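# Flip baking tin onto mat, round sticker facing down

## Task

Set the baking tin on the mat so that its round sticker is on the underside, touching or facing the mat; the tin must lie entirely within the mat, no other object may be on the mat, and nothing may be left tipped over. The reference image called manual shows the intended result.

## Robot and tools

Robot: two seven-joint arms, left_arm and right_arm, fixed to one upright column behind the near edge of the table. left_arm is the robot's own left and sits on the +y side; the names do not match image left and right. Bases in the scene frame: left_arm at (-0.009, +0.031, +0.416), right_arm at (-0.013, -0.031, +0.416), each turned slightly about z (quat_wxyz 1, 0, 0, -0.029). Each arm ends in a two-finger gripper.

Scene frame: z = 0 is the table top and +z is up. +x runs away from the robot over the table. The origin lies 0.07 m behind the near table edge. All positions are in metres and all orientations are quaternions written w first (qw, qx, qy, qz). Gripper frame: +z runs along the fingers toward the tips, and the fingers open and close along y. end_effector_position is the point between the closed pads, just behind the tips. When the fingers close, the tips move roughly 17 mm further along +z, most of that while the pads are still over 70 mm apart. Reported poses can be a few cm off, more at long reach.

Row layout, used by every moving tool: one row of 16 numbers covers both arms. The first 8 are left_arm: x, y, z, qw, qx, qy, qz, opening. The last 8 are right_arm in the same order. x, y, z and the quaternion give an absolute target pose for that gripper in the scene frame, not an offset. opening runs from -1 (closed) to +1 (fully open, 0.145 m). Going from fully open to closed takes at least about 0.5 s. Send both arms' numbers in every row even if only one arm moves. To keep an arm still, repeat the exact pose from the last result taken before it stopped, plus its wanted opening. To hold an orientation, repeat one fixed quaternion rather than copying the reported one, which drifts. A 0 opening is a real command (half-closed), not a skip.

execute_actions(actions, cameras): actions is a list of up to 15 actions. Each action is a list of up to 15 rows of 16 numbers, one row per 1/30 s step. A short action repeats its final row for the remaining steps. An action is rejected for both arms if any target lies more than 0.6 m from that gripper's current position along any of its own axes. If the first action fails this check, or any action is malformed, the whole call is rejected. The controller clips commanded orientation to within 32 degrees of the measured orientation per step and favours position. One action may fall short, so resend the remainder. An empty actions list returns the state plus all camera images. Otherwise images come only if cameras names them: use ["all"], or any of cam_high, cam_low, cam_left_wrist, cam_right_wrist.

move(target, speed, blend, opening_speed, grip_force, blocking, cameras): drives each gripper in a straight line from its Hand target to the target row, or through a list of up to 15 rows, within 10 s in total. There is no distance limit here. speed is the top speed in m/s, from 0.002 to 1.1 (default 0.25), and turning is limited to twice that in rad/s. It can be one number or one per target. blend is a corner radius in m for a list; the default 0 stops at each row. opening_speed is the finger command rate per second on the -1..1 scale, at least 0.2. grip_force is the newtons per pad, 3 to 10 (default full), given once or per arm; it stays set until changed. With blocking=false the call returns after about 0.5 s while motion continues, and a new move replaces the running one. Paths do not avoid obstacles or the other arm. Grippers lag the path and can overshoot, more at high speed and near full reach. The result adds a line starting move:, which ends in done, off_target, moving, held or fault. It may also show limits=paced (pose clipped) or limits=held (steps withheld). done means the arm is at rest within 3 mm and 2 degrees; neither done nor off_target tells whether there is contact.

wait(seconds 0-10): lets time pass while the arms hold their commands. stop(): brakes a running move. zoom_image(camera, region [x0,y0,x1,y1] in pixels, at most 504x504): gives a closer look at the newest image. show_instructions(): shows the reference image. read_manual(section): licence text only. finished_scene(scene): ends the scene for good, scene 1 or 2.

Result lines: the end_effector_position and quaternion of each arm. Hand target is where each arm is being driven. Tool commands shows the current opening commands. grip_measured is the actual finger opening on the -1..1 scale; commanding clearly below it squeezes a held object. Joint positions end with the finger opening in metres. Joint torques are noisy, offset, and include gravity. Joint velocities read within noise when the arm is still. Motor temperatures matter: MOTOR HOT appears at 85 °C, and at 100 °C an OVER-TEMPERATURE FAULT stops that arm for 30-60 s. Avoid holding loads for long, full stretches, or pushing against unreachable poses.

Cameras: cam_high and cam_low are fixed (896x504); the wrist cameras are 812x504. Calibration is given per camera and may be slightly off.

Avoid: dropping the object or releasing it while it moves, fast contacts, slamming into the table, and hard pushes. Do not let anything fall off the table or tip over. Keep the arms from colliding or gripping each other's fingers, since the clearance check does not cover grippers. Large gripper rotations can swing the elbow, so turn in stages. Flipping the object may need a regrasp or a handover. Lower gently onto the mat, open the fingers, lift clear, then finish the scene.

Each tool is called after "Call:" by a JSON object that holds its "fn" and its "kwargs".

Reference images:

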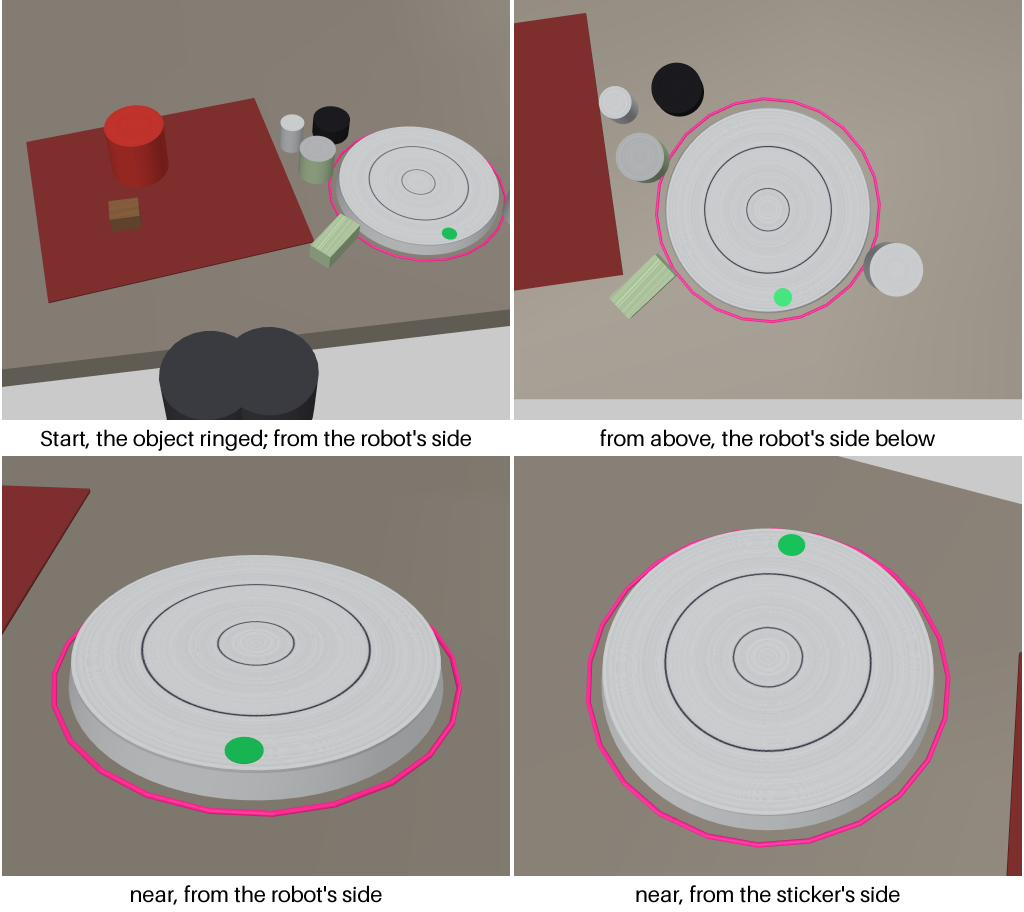

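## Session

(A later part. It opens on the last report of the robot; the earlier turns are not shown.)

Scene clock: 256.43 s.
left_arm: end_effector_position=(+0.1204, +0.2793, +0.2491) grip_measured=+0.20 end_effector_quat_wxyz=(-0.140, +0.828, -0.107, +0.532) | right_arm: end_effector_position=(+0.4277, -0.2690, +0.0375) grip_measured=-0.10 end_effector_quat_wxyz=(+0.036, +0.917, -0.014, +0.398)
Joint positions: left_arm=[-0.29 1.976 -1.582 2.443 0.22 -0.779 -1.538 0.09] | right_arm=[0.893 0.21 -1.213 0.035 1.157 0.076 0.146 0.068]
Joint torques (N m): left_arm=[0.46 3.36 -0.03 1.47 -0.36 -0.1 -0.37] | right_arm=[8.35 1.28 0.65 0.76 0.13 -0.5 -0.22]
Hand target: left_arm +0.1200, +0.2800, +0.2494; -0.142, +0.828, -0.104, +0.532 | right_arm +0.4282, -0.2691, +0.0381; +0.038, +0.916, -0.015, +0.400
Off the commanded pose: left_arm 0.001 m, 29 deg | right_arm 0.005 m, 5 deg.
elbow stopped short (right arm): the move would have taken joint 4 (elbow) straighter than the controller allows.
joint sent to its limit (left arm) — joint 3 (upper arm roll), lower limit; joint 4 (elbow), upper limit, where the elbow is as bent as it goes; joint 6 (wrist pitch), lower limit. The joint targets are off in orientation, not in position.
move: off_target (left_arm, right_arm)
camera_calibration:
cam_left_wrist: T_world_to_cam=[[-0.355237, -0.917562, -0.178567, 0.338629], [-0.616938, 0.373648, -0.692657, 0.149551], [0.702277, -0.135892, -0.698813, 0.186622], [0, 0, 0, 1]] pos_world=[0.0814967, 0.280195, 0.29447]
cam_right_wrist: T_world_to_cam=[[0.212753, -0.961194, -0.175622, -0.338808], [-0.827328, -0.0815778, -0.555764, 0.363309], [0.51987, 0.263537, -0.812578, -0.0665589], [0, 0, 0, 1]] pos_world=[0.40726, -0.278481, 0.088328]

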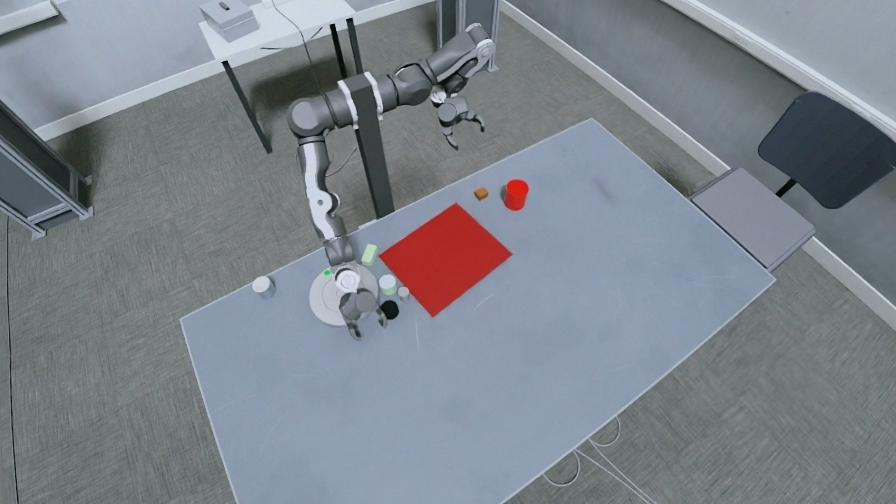

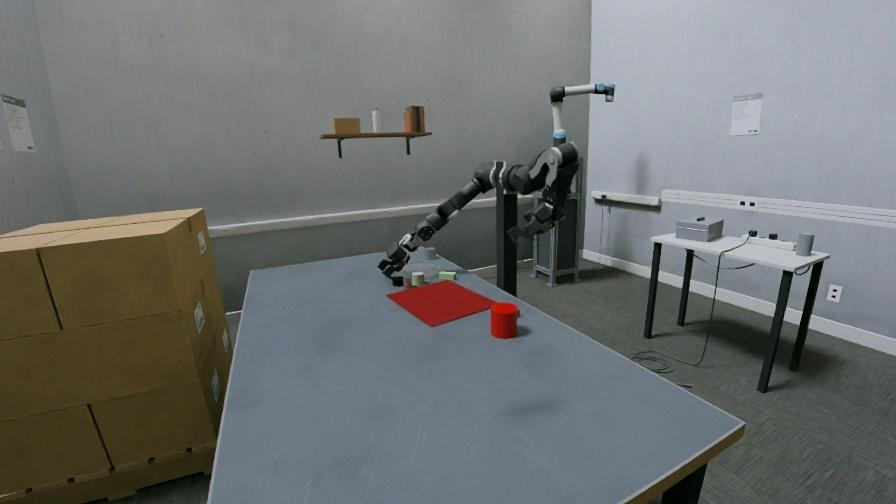

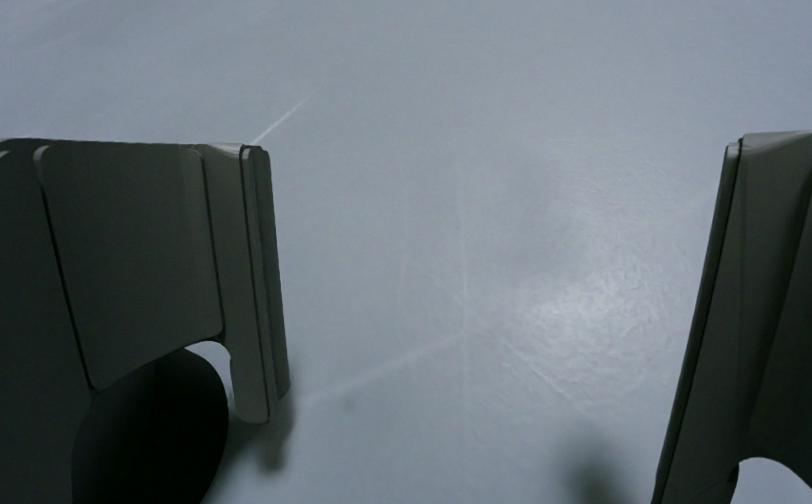

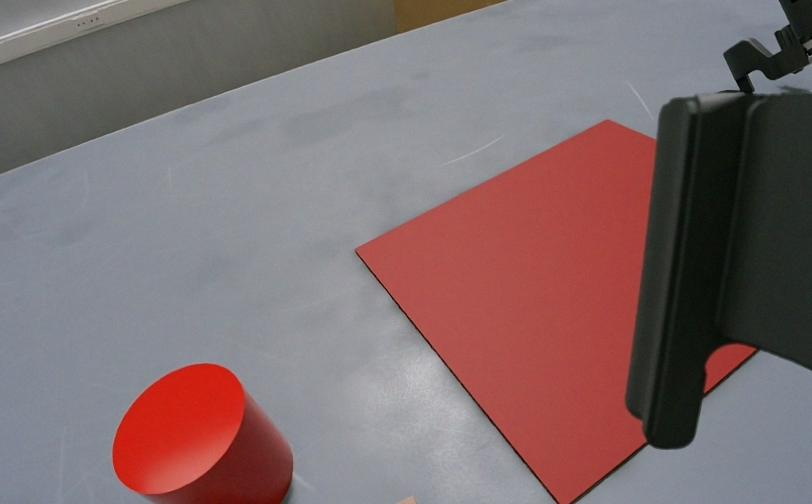

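Call:
{"fn": "move", "kwargs": {"target": [[0.12,0.28,0.25,-0.140,0.828,-0.107,0.532,0.2,0.40,-0.27,0.034,0,0.924,0,0.383,-0.1],[0.12,0.28,0.25,-0.140,0.828,-0.107,0.532,0.2,0.25,-0.27,0.034,0,0.924,0,0.383,-0.1]], "blend": 0.01, "speed": 0.07, "cameras": ["all"]}}

Scene clock: 264.27 s.
left_arm: end_effector_position=(+0.1203, +0.2790, +0.2493) grip_measured=+0.20 end_effector_quat_wxyz=(-0.139, +0.828, -0.109, +0.533) | right_arm: end_effector_position=(+0.2489, -0.2693, +0.0328) grip_measured=-0.10 end_effector_quat_wxyz=(-0.002, +0.925, +0.001, +0.380)
Joint positions: left_arm=[-0.291 1.977 -1.582 2.443 0.217 -0.779 -1.538 0.09] | right_arm=[0.277 1.012 -1.174 1.43 1.281 -0.059 -0.333 0.068]
Joint torques (N m): left_arm=[0.44 4.29 -0.03 1.46 -0.36 -0.09 -0.32] | right_arm=[3.55 5.47 2.85 1.89 -0.14 -0.48 -0.19]
Hand target: left_arm +0.1201, +0.2799, +0.2500; -0.141, +0.828, -0.107, +0.532 | right_arm +0.2501, -0.2701, +0.0340; +0.000, +0.924, +0.000, +0.383
Off the commanded pose: left_arm 0.001 m, 0 deg | right_arm 0.002 m, 0 deg.
joint sent to its limit (left arm) — joint 3 (upper arm roll), lower limit; joint 4 (elbow), upper limit, where the elbow is as bent as it goes; joint 6 (wrist pitch), lower limit. The joint targets still meet the commanded pose.
move: done
camera_calibration:
cam_left_wrist: T_world_to_cam=[[-0.357908, -0.91649, -0.178742, 0.3384], [-0.615936, 0.375593, -0.692498, 0.148959], [0.701801, -0.137757, -0.698927, 0.18733], [0, 0, 0, 1]] pos_world=[0.0813969, 0.279999, 0.29457]
cam_right_wrist: T_world_to_cam=[[0.257612, -0.935589, -0.241473, -0.304103], [-0.843996, -0.096207, -0.52765, 0.212113], [0.470432, 0.339732, -0.814417, 0.0554514], [0, 0, 0, 1]] pos_world=[0.231277, -0.282947, 0.0836495]

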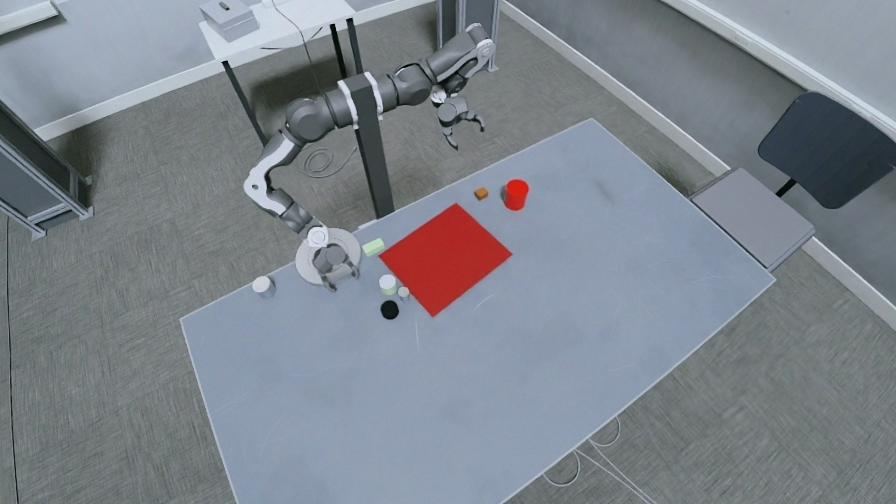

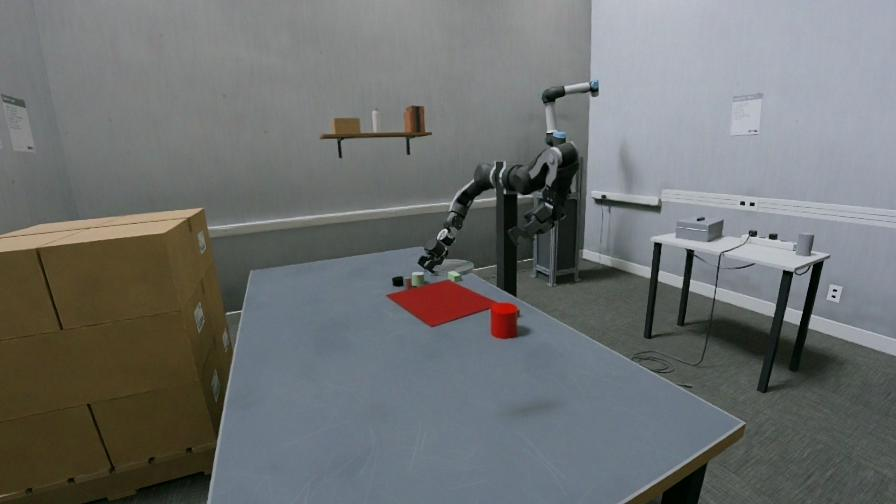

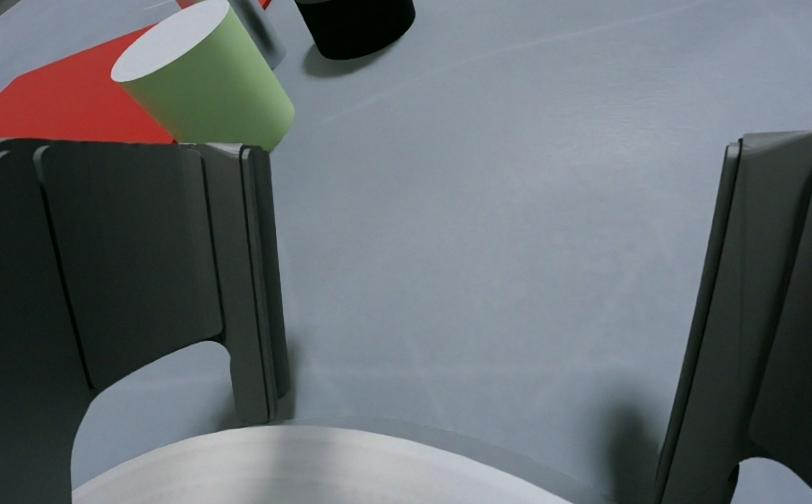

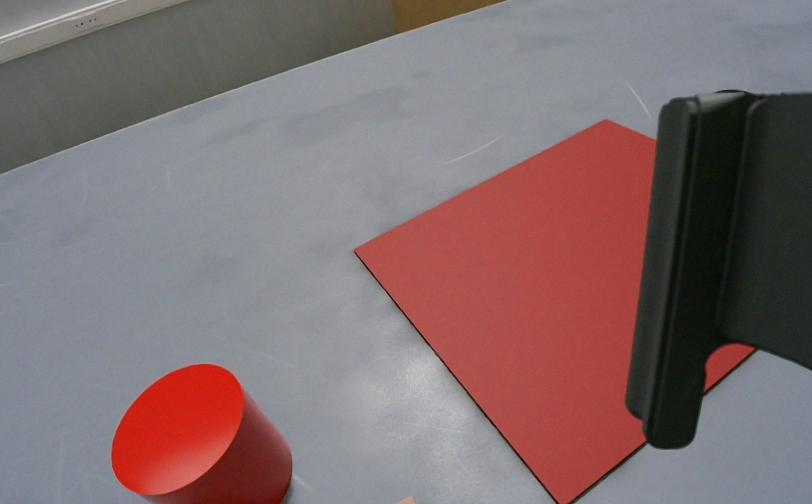

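Call:
{"fn": "move", "kwargs": {"target": [[0.12,0.28,0.25,-0.140,0.828,-0.107,0.532,0.2,0.228,-0.26,0.034,0,0.924,0,0.383,-0.1],[0.12,0.28,0.25,-0.140,0.828,-0.107,0.532,0.2,0.26,-0.26,0.034,0,0.924,0,0.383,-0.1],[0.12,0.28,0.25,-0.140,0.828,-0.107,0.532,0.2,0.30,-0.26,0.13,0,0.924,0,0.383,-0.1],[0.12,0.28,0.25,-0.140,0.828,-0.107,0.532,0.2,0.12,-0.31,0.25,0.271,0.653,0.653,0.271,1],[0.12,0.28,0.25,-0.140,0.828,-0.107,0.532,0.2,-0.02,-0.26,0.15,0.271,0.653,0.653,0.271,1]], "speed": [0.07,0.15,0.25,0.25,0.25], "cameras": ["all"]}}

Call:
{"fn": "zoom_image", "kwargs": {"camera": "cam_high", "region": [240, 170, 440, 320]}}

Scene clock: 280.63 s.
left_arm: end_effector_position=(+0.1203, +0.2790, +0.2493) grip_measured=+0.20 end_effector_quat_wxyz=(-0.139, +0.828, -0.109, +0.533) | right_arm: end_effector_position=(+0.1357, -0.3078, +0.2215) grip_measured=-0.10 end_effector_quat_wxyz=(+0.378, +0.690, +0.566, +0.246)
Joint positions: left_arm=[-0.291 1.977 -1.582 2.443 0.217 -0.779 -1.538 0.09] | right_arm=[0.335 2.006 -1.551 2.426 0.176 0.563 -0.654 0.068]
Joint torques (N m): left_arm=[0.44 4.26 -0.03 1.46 -0.36 -0.09 -0.32] | right_arm=[0.86 5.66 1.46 1.32 -0.21 -0.07 -0.47]
Hand target: left_arm +0.1201, +0.2799, +0.2500; -0.141, +0.828, -0.107, +0.532 | right_arm +0.1364, -0.3077, +0.2222; +0.380, +0.689, +0.566, +0.247
Tool commands: left_gripper/opening=+0.2 right_gripper/opening=-0.1
Off the commanded pose: left_arm 0.001 m, 0 deg | right_arm 0.178 m, 17 deg.
joint sent to its limit (left arm) — joint 3 (upper arm roll), lower limit; joint 4 (elbow), upper limit, where the elbow is as bent as it goes; joint 6 (wrist pitch), lower limit.
move: held (right_arm; a check stopped the path); path passed 3 of 5 targets; target 4's new opening was not sent; limits=held
pose unreachable (right arm): on one or more control steps of this call, first in action 0 (counted from 0), this arm could not follow its commanded pose, so it was not sent that pose on those steps. It may still have moved: this result reports where it is.
cause: moving toward the commanded pose would bring two parts of the arm too close to each other (joints 4 (elbow) and 5 (forearm roll) lie between them).
camera_calibration:
cam_left_wrist: T_world_to_cam=[[-0.357908, -0.91649, -0.178742, 0.3384], [-0.615936, 0.375593, -0.692498, 0.148959], [0.701801, -0.137757, -0.698927, 0.18733], [0, 0, 0, 1]] pos_world=[0.0813969, 0.279999, 0.29457]
cam_right_wrist: T_world_to_cam=[[0.828618, -0.140861, 0.541803, -0.271634], [-0.342889, -0.89274, 0.292304, -0.282375], [0.442516, -0.427987, -0.78804, 0.0371633], [0, 0, 0, 1]] pos_world=[0.111812, -0.274445, 0.258998]

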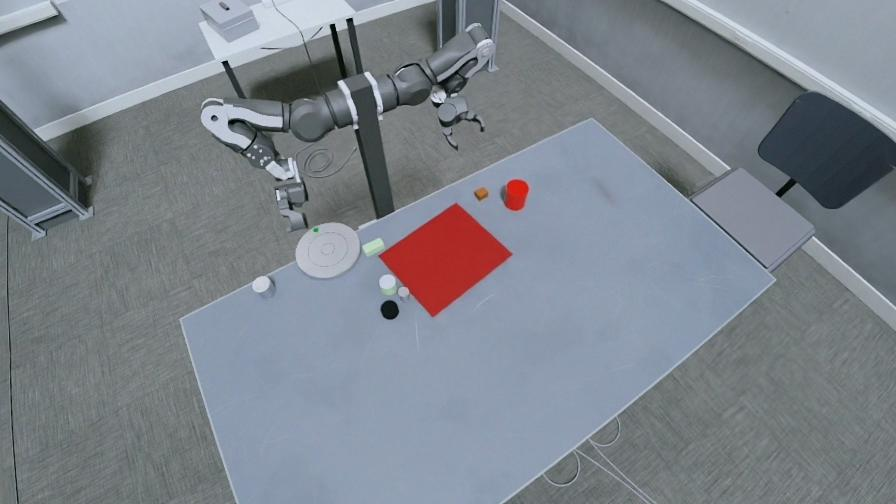

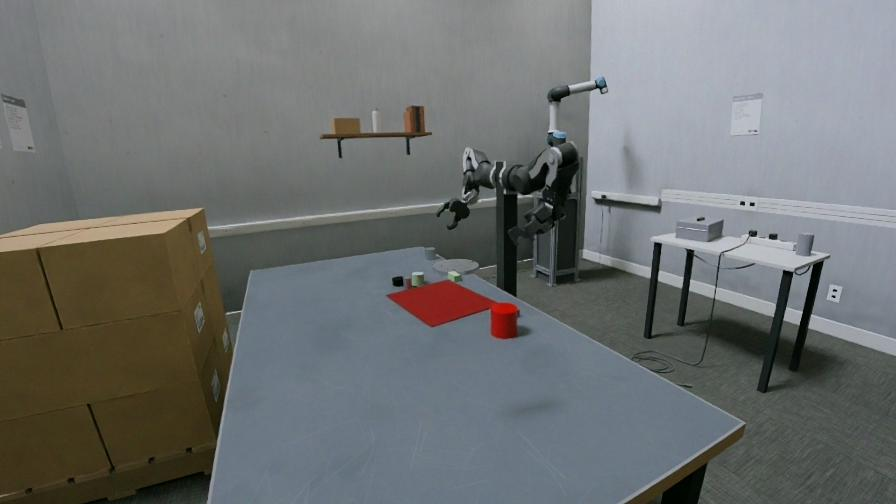

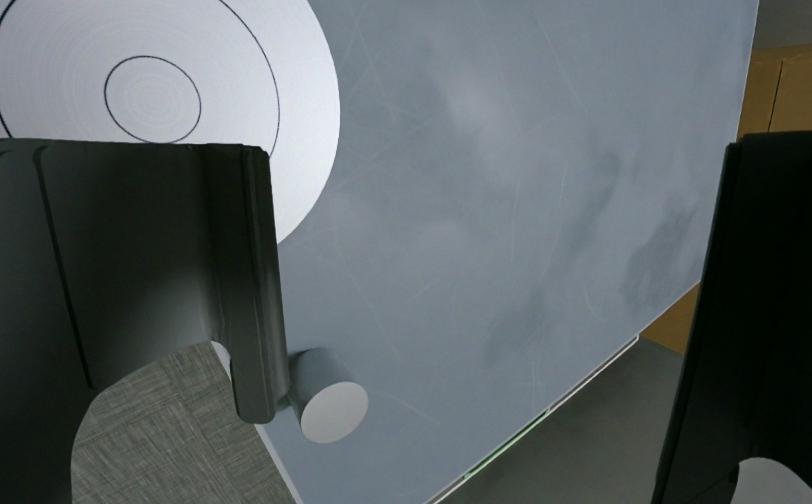

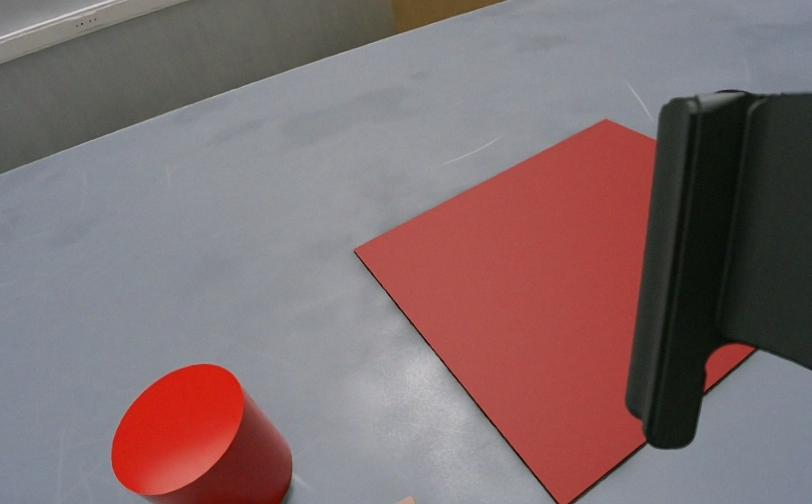

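Scaled by 2.520 from the camera's 896x504 image, which has a finer 1280x720 frame.

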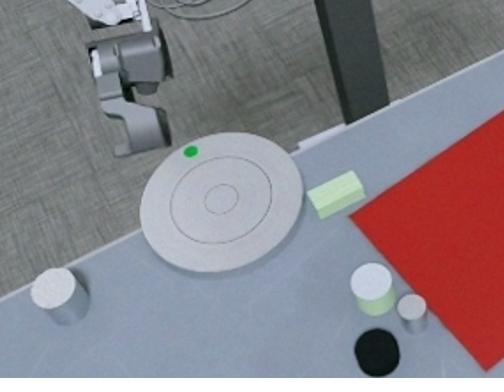

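Call:
{"fn": "move", "kwargs": {"target": [[0.12,0.28,0.25,-0.140,0.828,-0.107,0.532,0.2,0.12,-0.40,0.20,0.271,0.653,0.653,0.271,1],[0.12,0.28,0.25,-0.140,0.828,-0.107,0.532,0.2,-0.06,-0.32,0.12,0.271,0.653,0.653,0.271,1],[0.12,0.28,0.25,-0.140,0.828,-0.107,0.532,0.2,-0.05,-0.24,0.075,0.271,0.653,0.653,0.271,1]], "cameras": ["all"]}}

Scene clock: 296.83 s.
left_arm: end_effector_position=(+0.1203, +0.2790, +0.2493) grip_measured=+0.20 end_effector_quat_wxyz=(-0.139, +0.828, -0.109, +0.533) | right_arm: end_effector_position=(-0.0488, -0.2403, +0.0756) grip_measured=+1.00 end_effector_quat_wxyz=(+0.273, +0.653, +0.651, +0.273)
Joint positions: left_arm=[-0.291 1.977 -1.582 2.443 0.217 -0.779 -1.538 0.09] | right_arm=[-0.579 1.197 -1.542 1.737 -0.07 0.566 -1.308 0.145]
Joint torques (N m): left_arm=[0.44 4.26 -0.03 1.46 -0.36 -0.09 -0.32] | right_arm=[-2.6 4.44 -1.87 1.52 -0.21 0.01 -0.24]
Hand target: left_arm +0.1201, +0.2799, +0.2500; -0.141, +0.828, -0.107, +0.532 | right_arm -0.0500, -0.2400, +0.0750; +0.271, +0.653, +0.653, +0.271
Off the commanded pose: left_arm 0.001 m, 0 deg | right_arm 0.001 m, 0 deg.
joint sent to its limit (left arm) — joint 3 (upper arm roll), lower limit; joint 4 (elbow), upper limit, where the elbow is as bent as it goes; joint 6 (wrist pitch), lower limit. The joint targets still meet the commanded pose.
move: done
camera_calibration:
cam_left_wrist: T_world_to_cam=[[-0.357908, -0.91649, -0.178742, 0.3384], [-0.615936, 0.375593, -0.692498, 0.148959], [0.701801, -0.137757, -0.698927, 0.18733], [0, 0, 0, 1]] pos_world=[0.0813969, 0.279999, 0.29457]
cam_right_wrist: T_world_to_cam=[[0.9061, 0.0101497, 0.422942, 0.0187156], [-0.0913342, -0.971444, 0.218985, -0.243748], [0.413087, -0.237051, -0.879299, 0.0840209], [0, 0, 0, 1]] pos_world=[-0.0739288, -0.217061, 0.119341]

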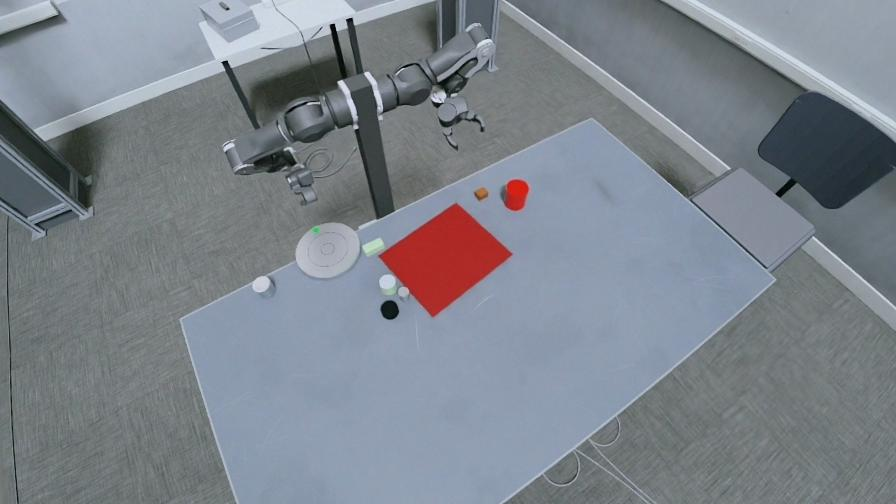

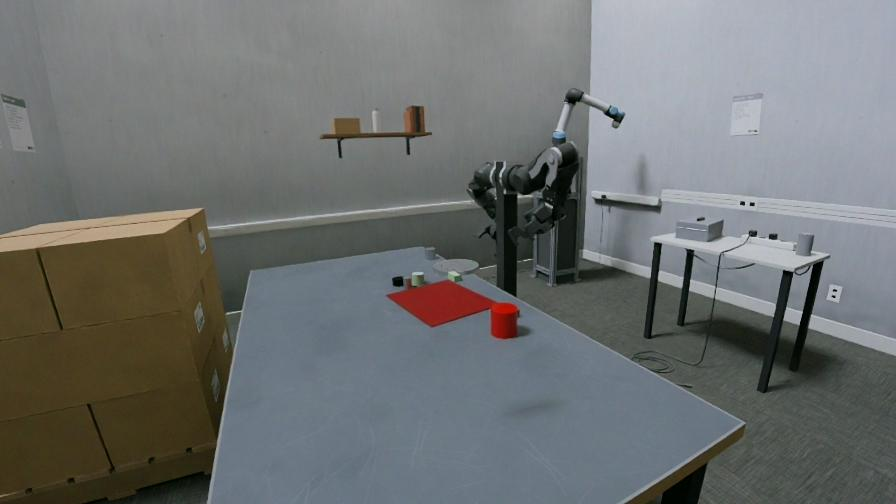

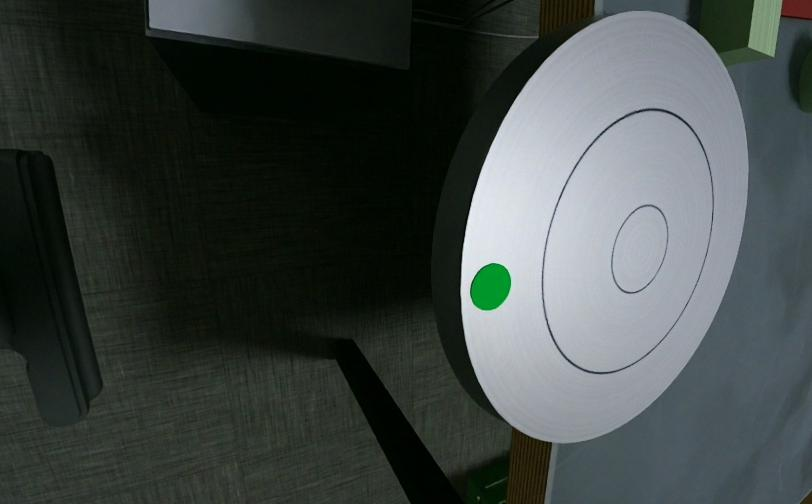

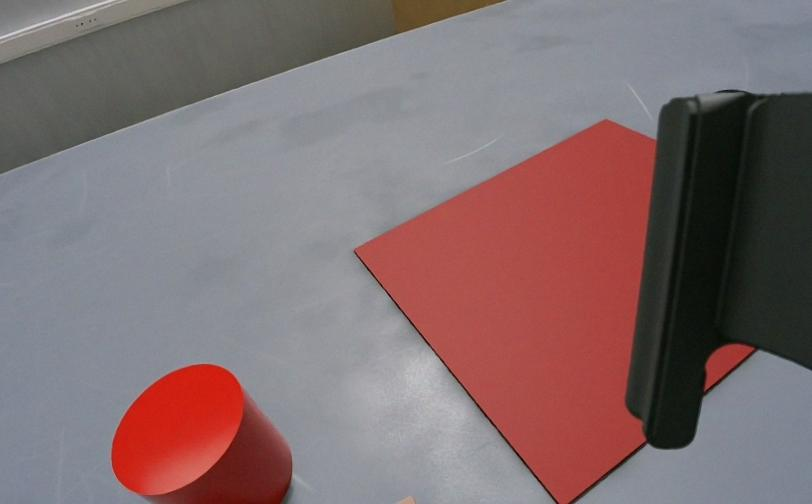

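Call:
{"fn": "move", "kwargs": {"target": [[0.12,0.28,0.25,-0.140,0.828,-0.107,0.532,0.2,0.003,-0.24,0.01,0.271,0.653,0.653,0.271,1],[0.12,0.28,0.25,-0.140,0.828,-0.107,0.532,0.2,0.003,-0.24,0.01,0.271,0.653,0.653,0.271,-1]], "opening_speed": 0.8, "speed": 0.15, "cameras": ["all"]}}

Call:
{"fn": "zoom_image", "kwargs": {"camera": "cam_high", "region": [240, 170, 440, 320]}}

Scene clock: 323.70 s.
left_arm: end_effector_position=(+0.1203, +0.2790, +0.2493) grip_measured=+0.20 end_effector_quat_wxyz=(-0.139, +0.828, -0.109, +0.533) | right_arm: end_effector_position=(+0.0046, -0.2393, +0.0106) grip_measured=-0.57 end_effector_quat_wxyz=(+0.273, +0.652, +0.652, +0.273)
Joint positions: left_arm=[-0.291 1.977 -1.582 2.443 0.217 -0.779 -1.538 0.09] | right_arm=[-0.303 1.037 -1.554 1.517 -0.072 0.495 -1.048 0.032]
Joint torques (N m): left_arm=[0.46 4.29 -0.03 1.46 -0.36 -0.09 -0.32] | right_arm=[-1.75 5.42 -0.98 1.43 -0.14 -0.16 -0.27]
Hand target: left_arm +0.1201, +0.2799, +0.2500; -0.141, +0.828, -0.107, +0.532 | right_arm +0.0030, -0.2401, +0.0100; +0.271, +0.653, +0.653, +0.271
Off the commanded pose: left_arm 0.001 m, 0 deg | right_arm 0.002 m, 0 deg.
joint sent to its limit (left arm) — joint 3 (upper arm roll), lower limit; joint 4 (elbow), upper limit, where the elbow is as bent as it goes; joint 6 (wrist pitch), lower limit. The joint targets still meet the commanded pose.
joint sent to its limit (right arm) — joint 3 (upper arm roll), lower limit. The joint targets still meet the commanded pose.
move: done
camera_calibration:
cam_left_wrist: T_world_to_cam=[[-0.357908, -0.91649, -0.178742, 0.3384], [-0.615936, 0.375593, -0.692498, 0.148959], [0.701801, -0.137757, -0.698927, 0.18733], [0, 0, 0, 1]] pos_world=[0.0813969, 0.279999, 0.29457]
cam_right_wrist: T_world_to_cam=[[0.905782, 0.0129147, 0.423548, -0.00145175], [-0.0895581, -0.971122, 0.221137, -0.223792], [0.414172, -0.238234, -0.878468, 0.00482661], [0, 0, 0, 1]] pos_world=[-0.0207265, -0.216161, 0.0543435]

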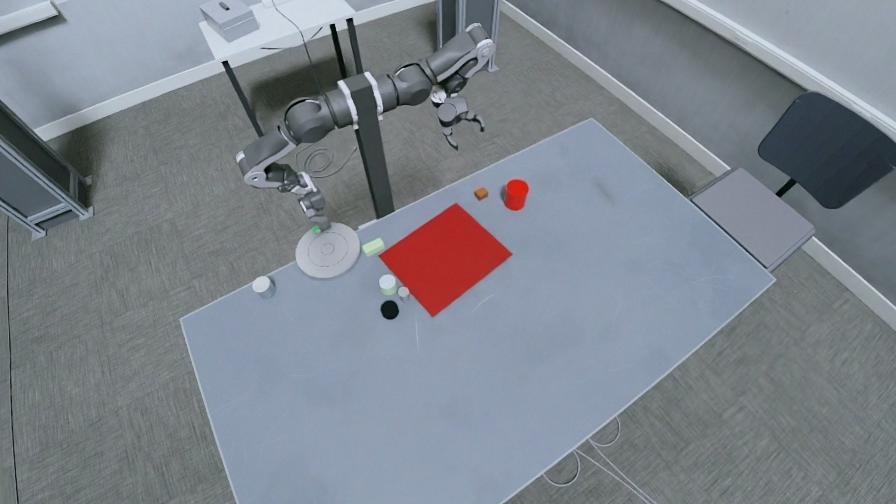

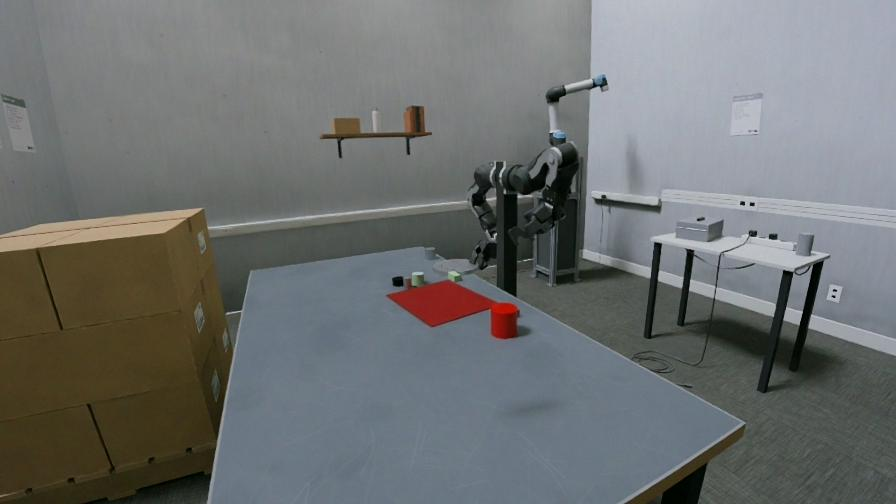

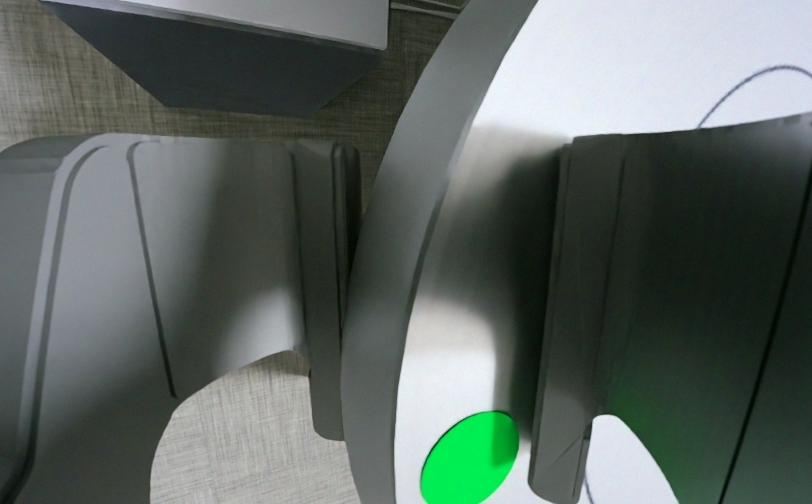

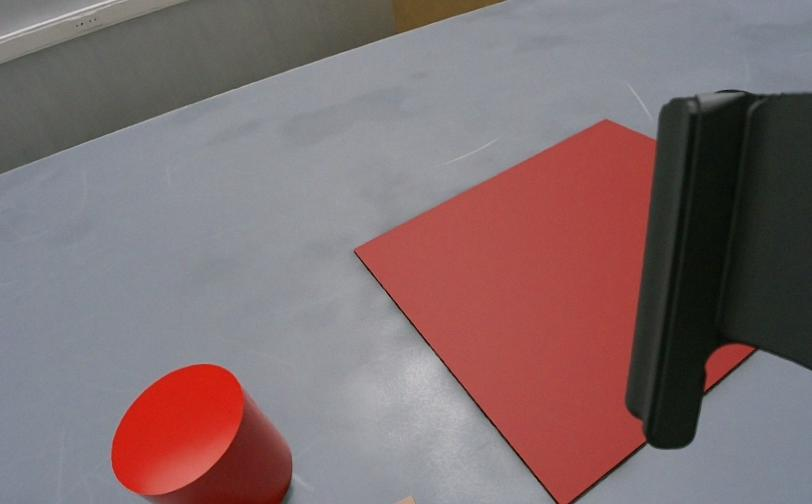

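Scaled by 2.520 from the camera's 896x504 image, which has a finer 1280x720 frame.

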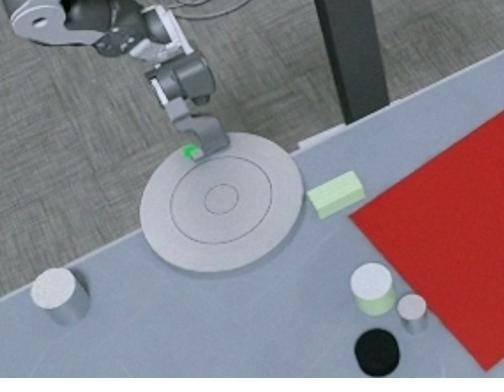

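Call:
{"fn": "move", "kwargs": {"target": [[0.12,0.28,0.25,-0.140,0.828,-0.107,0.532,0.2,0.010,-0.24,0.06,0.271,0.653,0.653,0.271,-1],[0.12,0.28,0.25,-0.140,0.828,-0.107,0.532,0.2,0.04,-0.24,0.115,0.271,0.653,0.653,0.271,-1]], "blend": 0.02, "speed": 0.07, "cameras": ["all"]}}

Call:
{"fn": "zoom_image", "kwargs": {"camera": "cam_low", "region": [380, 180, 540, 300]}}

Scene clock: 333.10 s.
left_arm: end_effector_position=(+0.1203, +0.2790, +0.2493) grip_measured=+0.20 end_effector_quat_wxyz=(-0.139, +0.828, -0.109, +0.533) | right_arm: end_effector_position=(+0.0419, -0.2395, +0.1169) grip_measured=-0.85 end_effector_quat_wxyz=(+0.275, +0.650, +0.652, +0.278)
Joint positions: left_arm=[-0.291 1.977 -1.582 2.443 0.217 -0.779 -1.538 0.09] | right_arm=[-0.284 1.479 -1.552 2.127 -0.078 0.661 -1.021 0.012]
Joint torques (N m): left_arm=[0.44 4.29 -0.03 1.46 -0.36 -0.09 -0.32] | right_arm=[-0.49 5.37 -0.49 2.11 -0.04 -0.02 -0.02]
Hand target: left_arm +0.1201, +0.2799, +0.2500; -0.141, +0.828, -0.107, +0.532 | right_arm +0.0399, -0.2400, +0.1150; +0.271, +0.653, +0.653, +0.271
Off the commanded pose: left_arm 0.001 m, 0 deg | right_arm 0.003 m, 1 deg.
joint sent to its limit (left arm) — joint 3 (upper arm roll), lower limit; joint 4 (elbow), upper limit, where the elbow is as bent as it goes; joint 6 (wrist pitch), lower limit. The joint targets still meet the commanded pose.
move: done
camera_calibration:
cam_left_wrist: T_world_to_cam=[[-0.357908, -0.91649, -0.178742, 0.3384], [-0.615936, 0.375593, -0.692498, 0.148959], [0.701801, -0.137757, -0.698927, 0.18733], [0, 0, 0, 1]] pos_world=[0.0813969, 0.279999, 0.29457]
cam_right_wrist: T_world_to_cam=[[0.901767, 0.0156619, 0.431939, -0.0803875], [-0.0875931, -0.971985, 0.218113, -0.244049], [0.423254, -0.234522, -0.875131, 0.0827408], [0, 0, 0, 1]] pos_world=[0.0160934, -0.216548, 0.160362]

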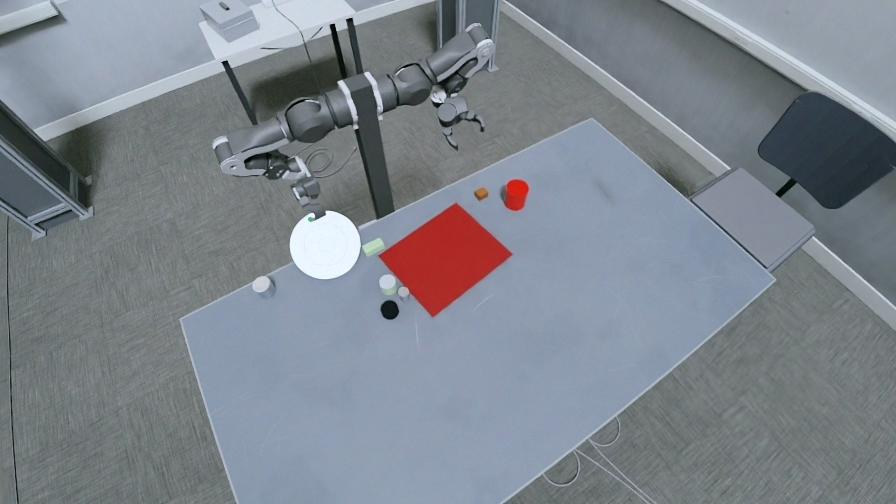

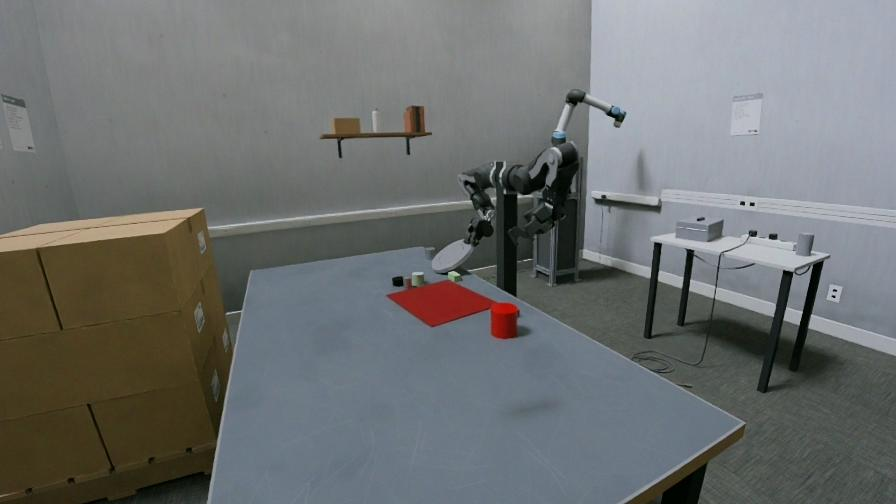

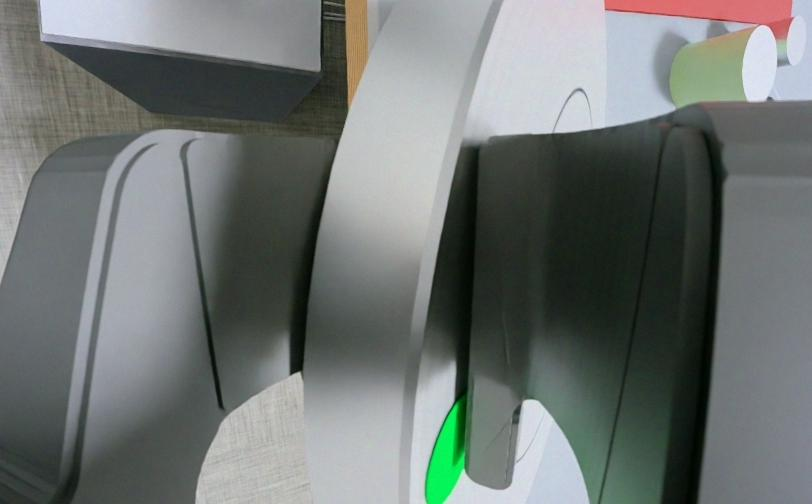

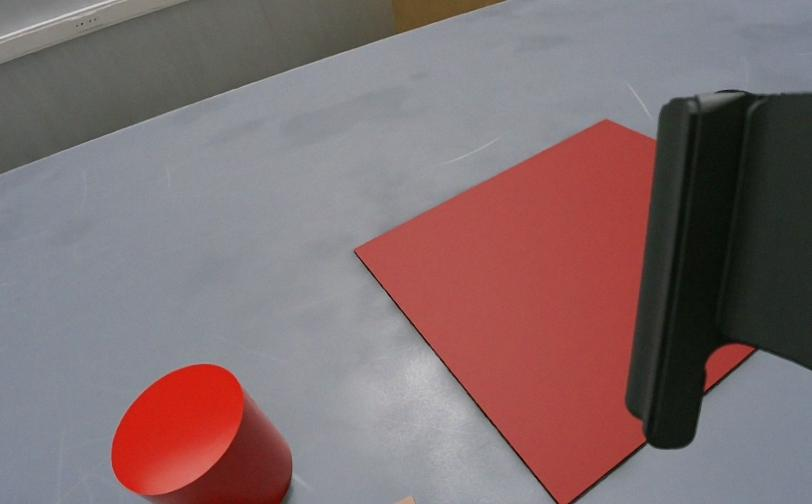

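Scaled by 3.150 from the camera's 896x504 image, which has a finer 1280x720 frame.

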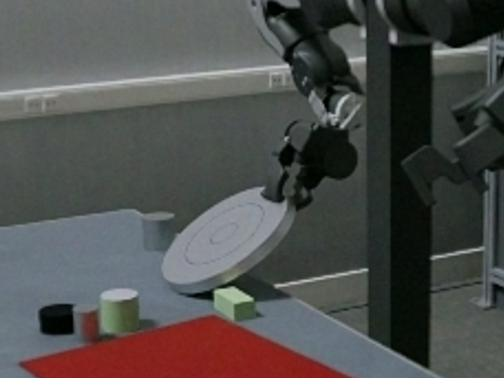

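Call:
{"fn": "move", "kwargs": {"target": [[0.12,0.28,0.25,-0.140,0.828,-0.107,0.532,0.2,0.09,-0.27,0.20,0.146,0.692,0.692,0.146,-1],[0.12,0.28,0.25,-0.140,0.828,-0.107,0.532,0.2,0.18,-0.28,0.29,0,0.866,0.5,0,-1],[0.12,0.28,0.25,-0.140,0.828,-0.107,0.532,0.2,0.27,-0.14,0.30,0,1,0,0,-1]], "blend": 0.03, "speed": 0.12, "cameras": ["all"]}}

Scene clock: 378.03 s.
left_arm: end_effector_position=(+0.1203, +0.2790, +0.2493) grip_measured=+0.20 end_effector_quat_wxyz=(-0.139, +0.828, -0.109, +0.533) | right_arm: end_effector_position=(+0.1145, -0.2732, +0.2219) grip_measured=-0.95 end_effector_quat_wxyz=(+0.333, +0.661, +0.582, +0.338)
Joint positions: left_arm=[-0.291 1.977 -1.582 2.443 0.217 -0.779 -1.538 0.09] | right_arm=[0.019 2.007 -1.552 2.429 0.051 0.364 -0.971 0.004]
Joint torques (N m): left_arm=[0.44 4.29 -0.05 1.46 -0.36 -0.09 -0.32] | right_arm=[0.51 5.84 0.47 1.51 -0.25 -0.1 -0.53]
Hand target: left_arm +0.1201, +0.2799, +0.2500; -0.141, +0.828, -0.107, +0.532 | right_arm +0.1148, -0.2730, +0.2224; +0.334, +0.660, +0.582, +0.339
Off the commanded pose: left_arm 0.001 m, 0 deg | right_arm 0.219 m, 97 deg.
joint sent to its limit (left arm) — joint 3 (upper arm roll), lower limit; joint 4 (elbow), upper limit, where the elbow is as bent as it goes; joint 6 (wrist pitch), lower limit.
move: held (right_arm; a check stopped the path); path passed 1 of 3 targets; limits=paced,held
pose unreachable (right arm): on one or more control steps of this call, first in action 0 (counted from 0), this arm could not follow its commanded pose, so it was not sent that pose on those steps. It may still have moved: this result reports where it is.
cause: moving toward the commanded pose would bring two parts of the arm too close to each other (joints 4 (elbow) and 5 (forearm roll) lie between them).
camera_calibration:
cam_left_wrist: T_world_to_cam=[[-0.357908, -0.91649, -0.178742, 0.3384], [-0.615936, 0.375593, -0.692498, 0.148959], [0.701801, -0.137757, -0.698927, 0.18733], [0, 0, 0, 1]] pos_world=[0.0813969, 0.279999, 0.29457]
cam_right_wrist: T_world_to_cam=[[0.801763, -0.0988728, 0.589407, -0.245552], [-0.222946, -0.96451, 0.141475, -0.258802], [0.554501, -0.244835, -0.795352, 0.100471], [0, 0, 0, 1]] pos_world=[0.0834648, -0.249296, 0.261254]

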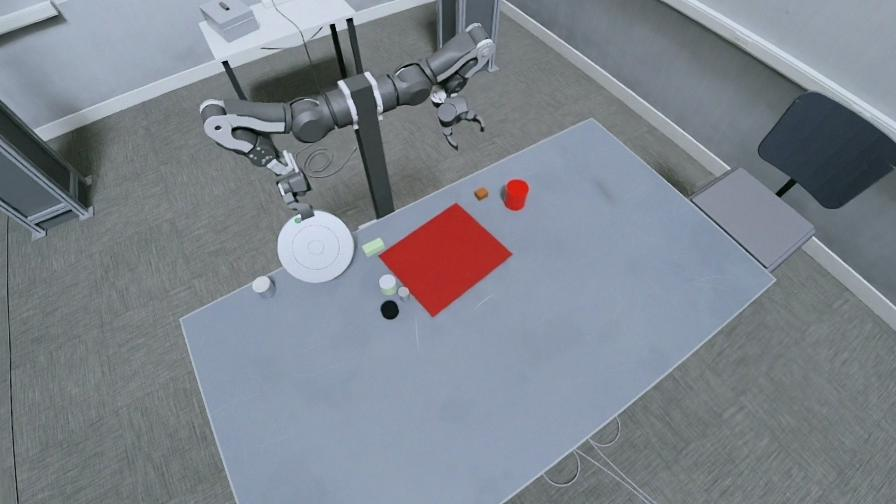

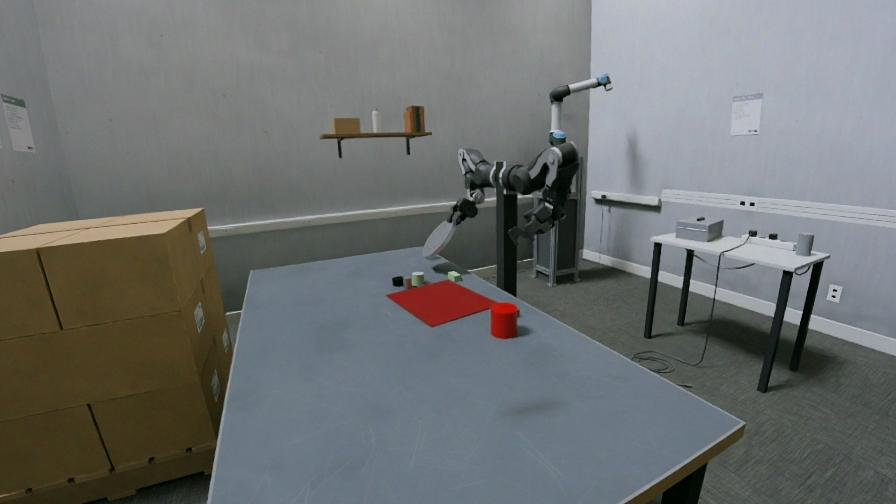

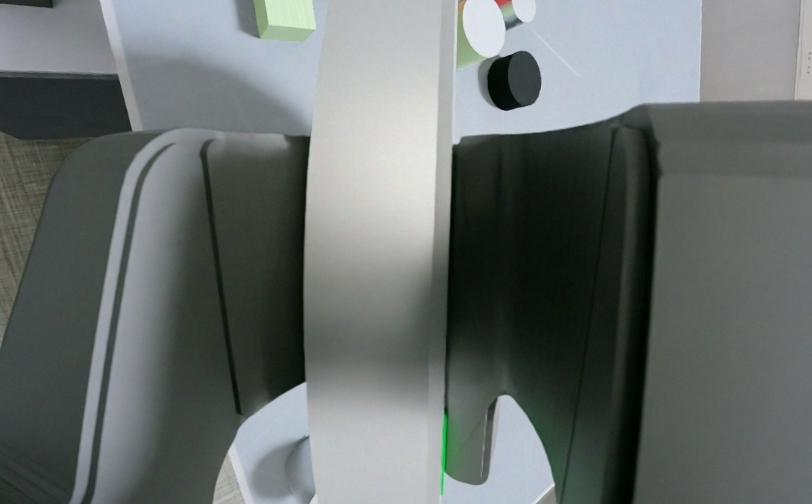

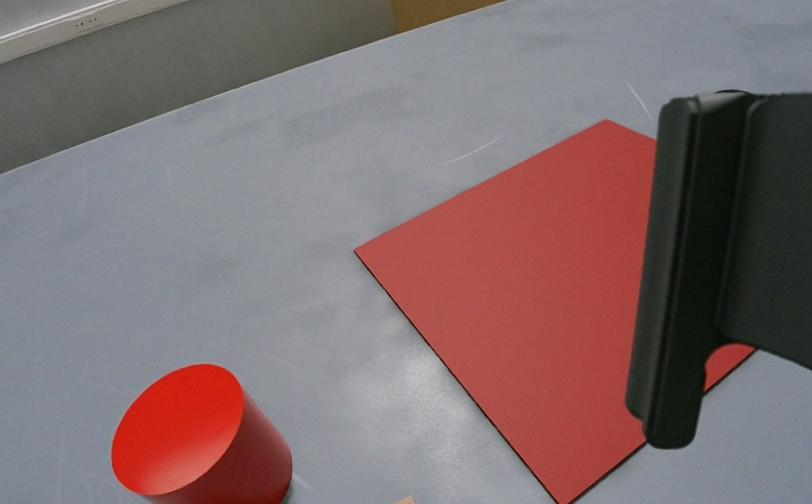

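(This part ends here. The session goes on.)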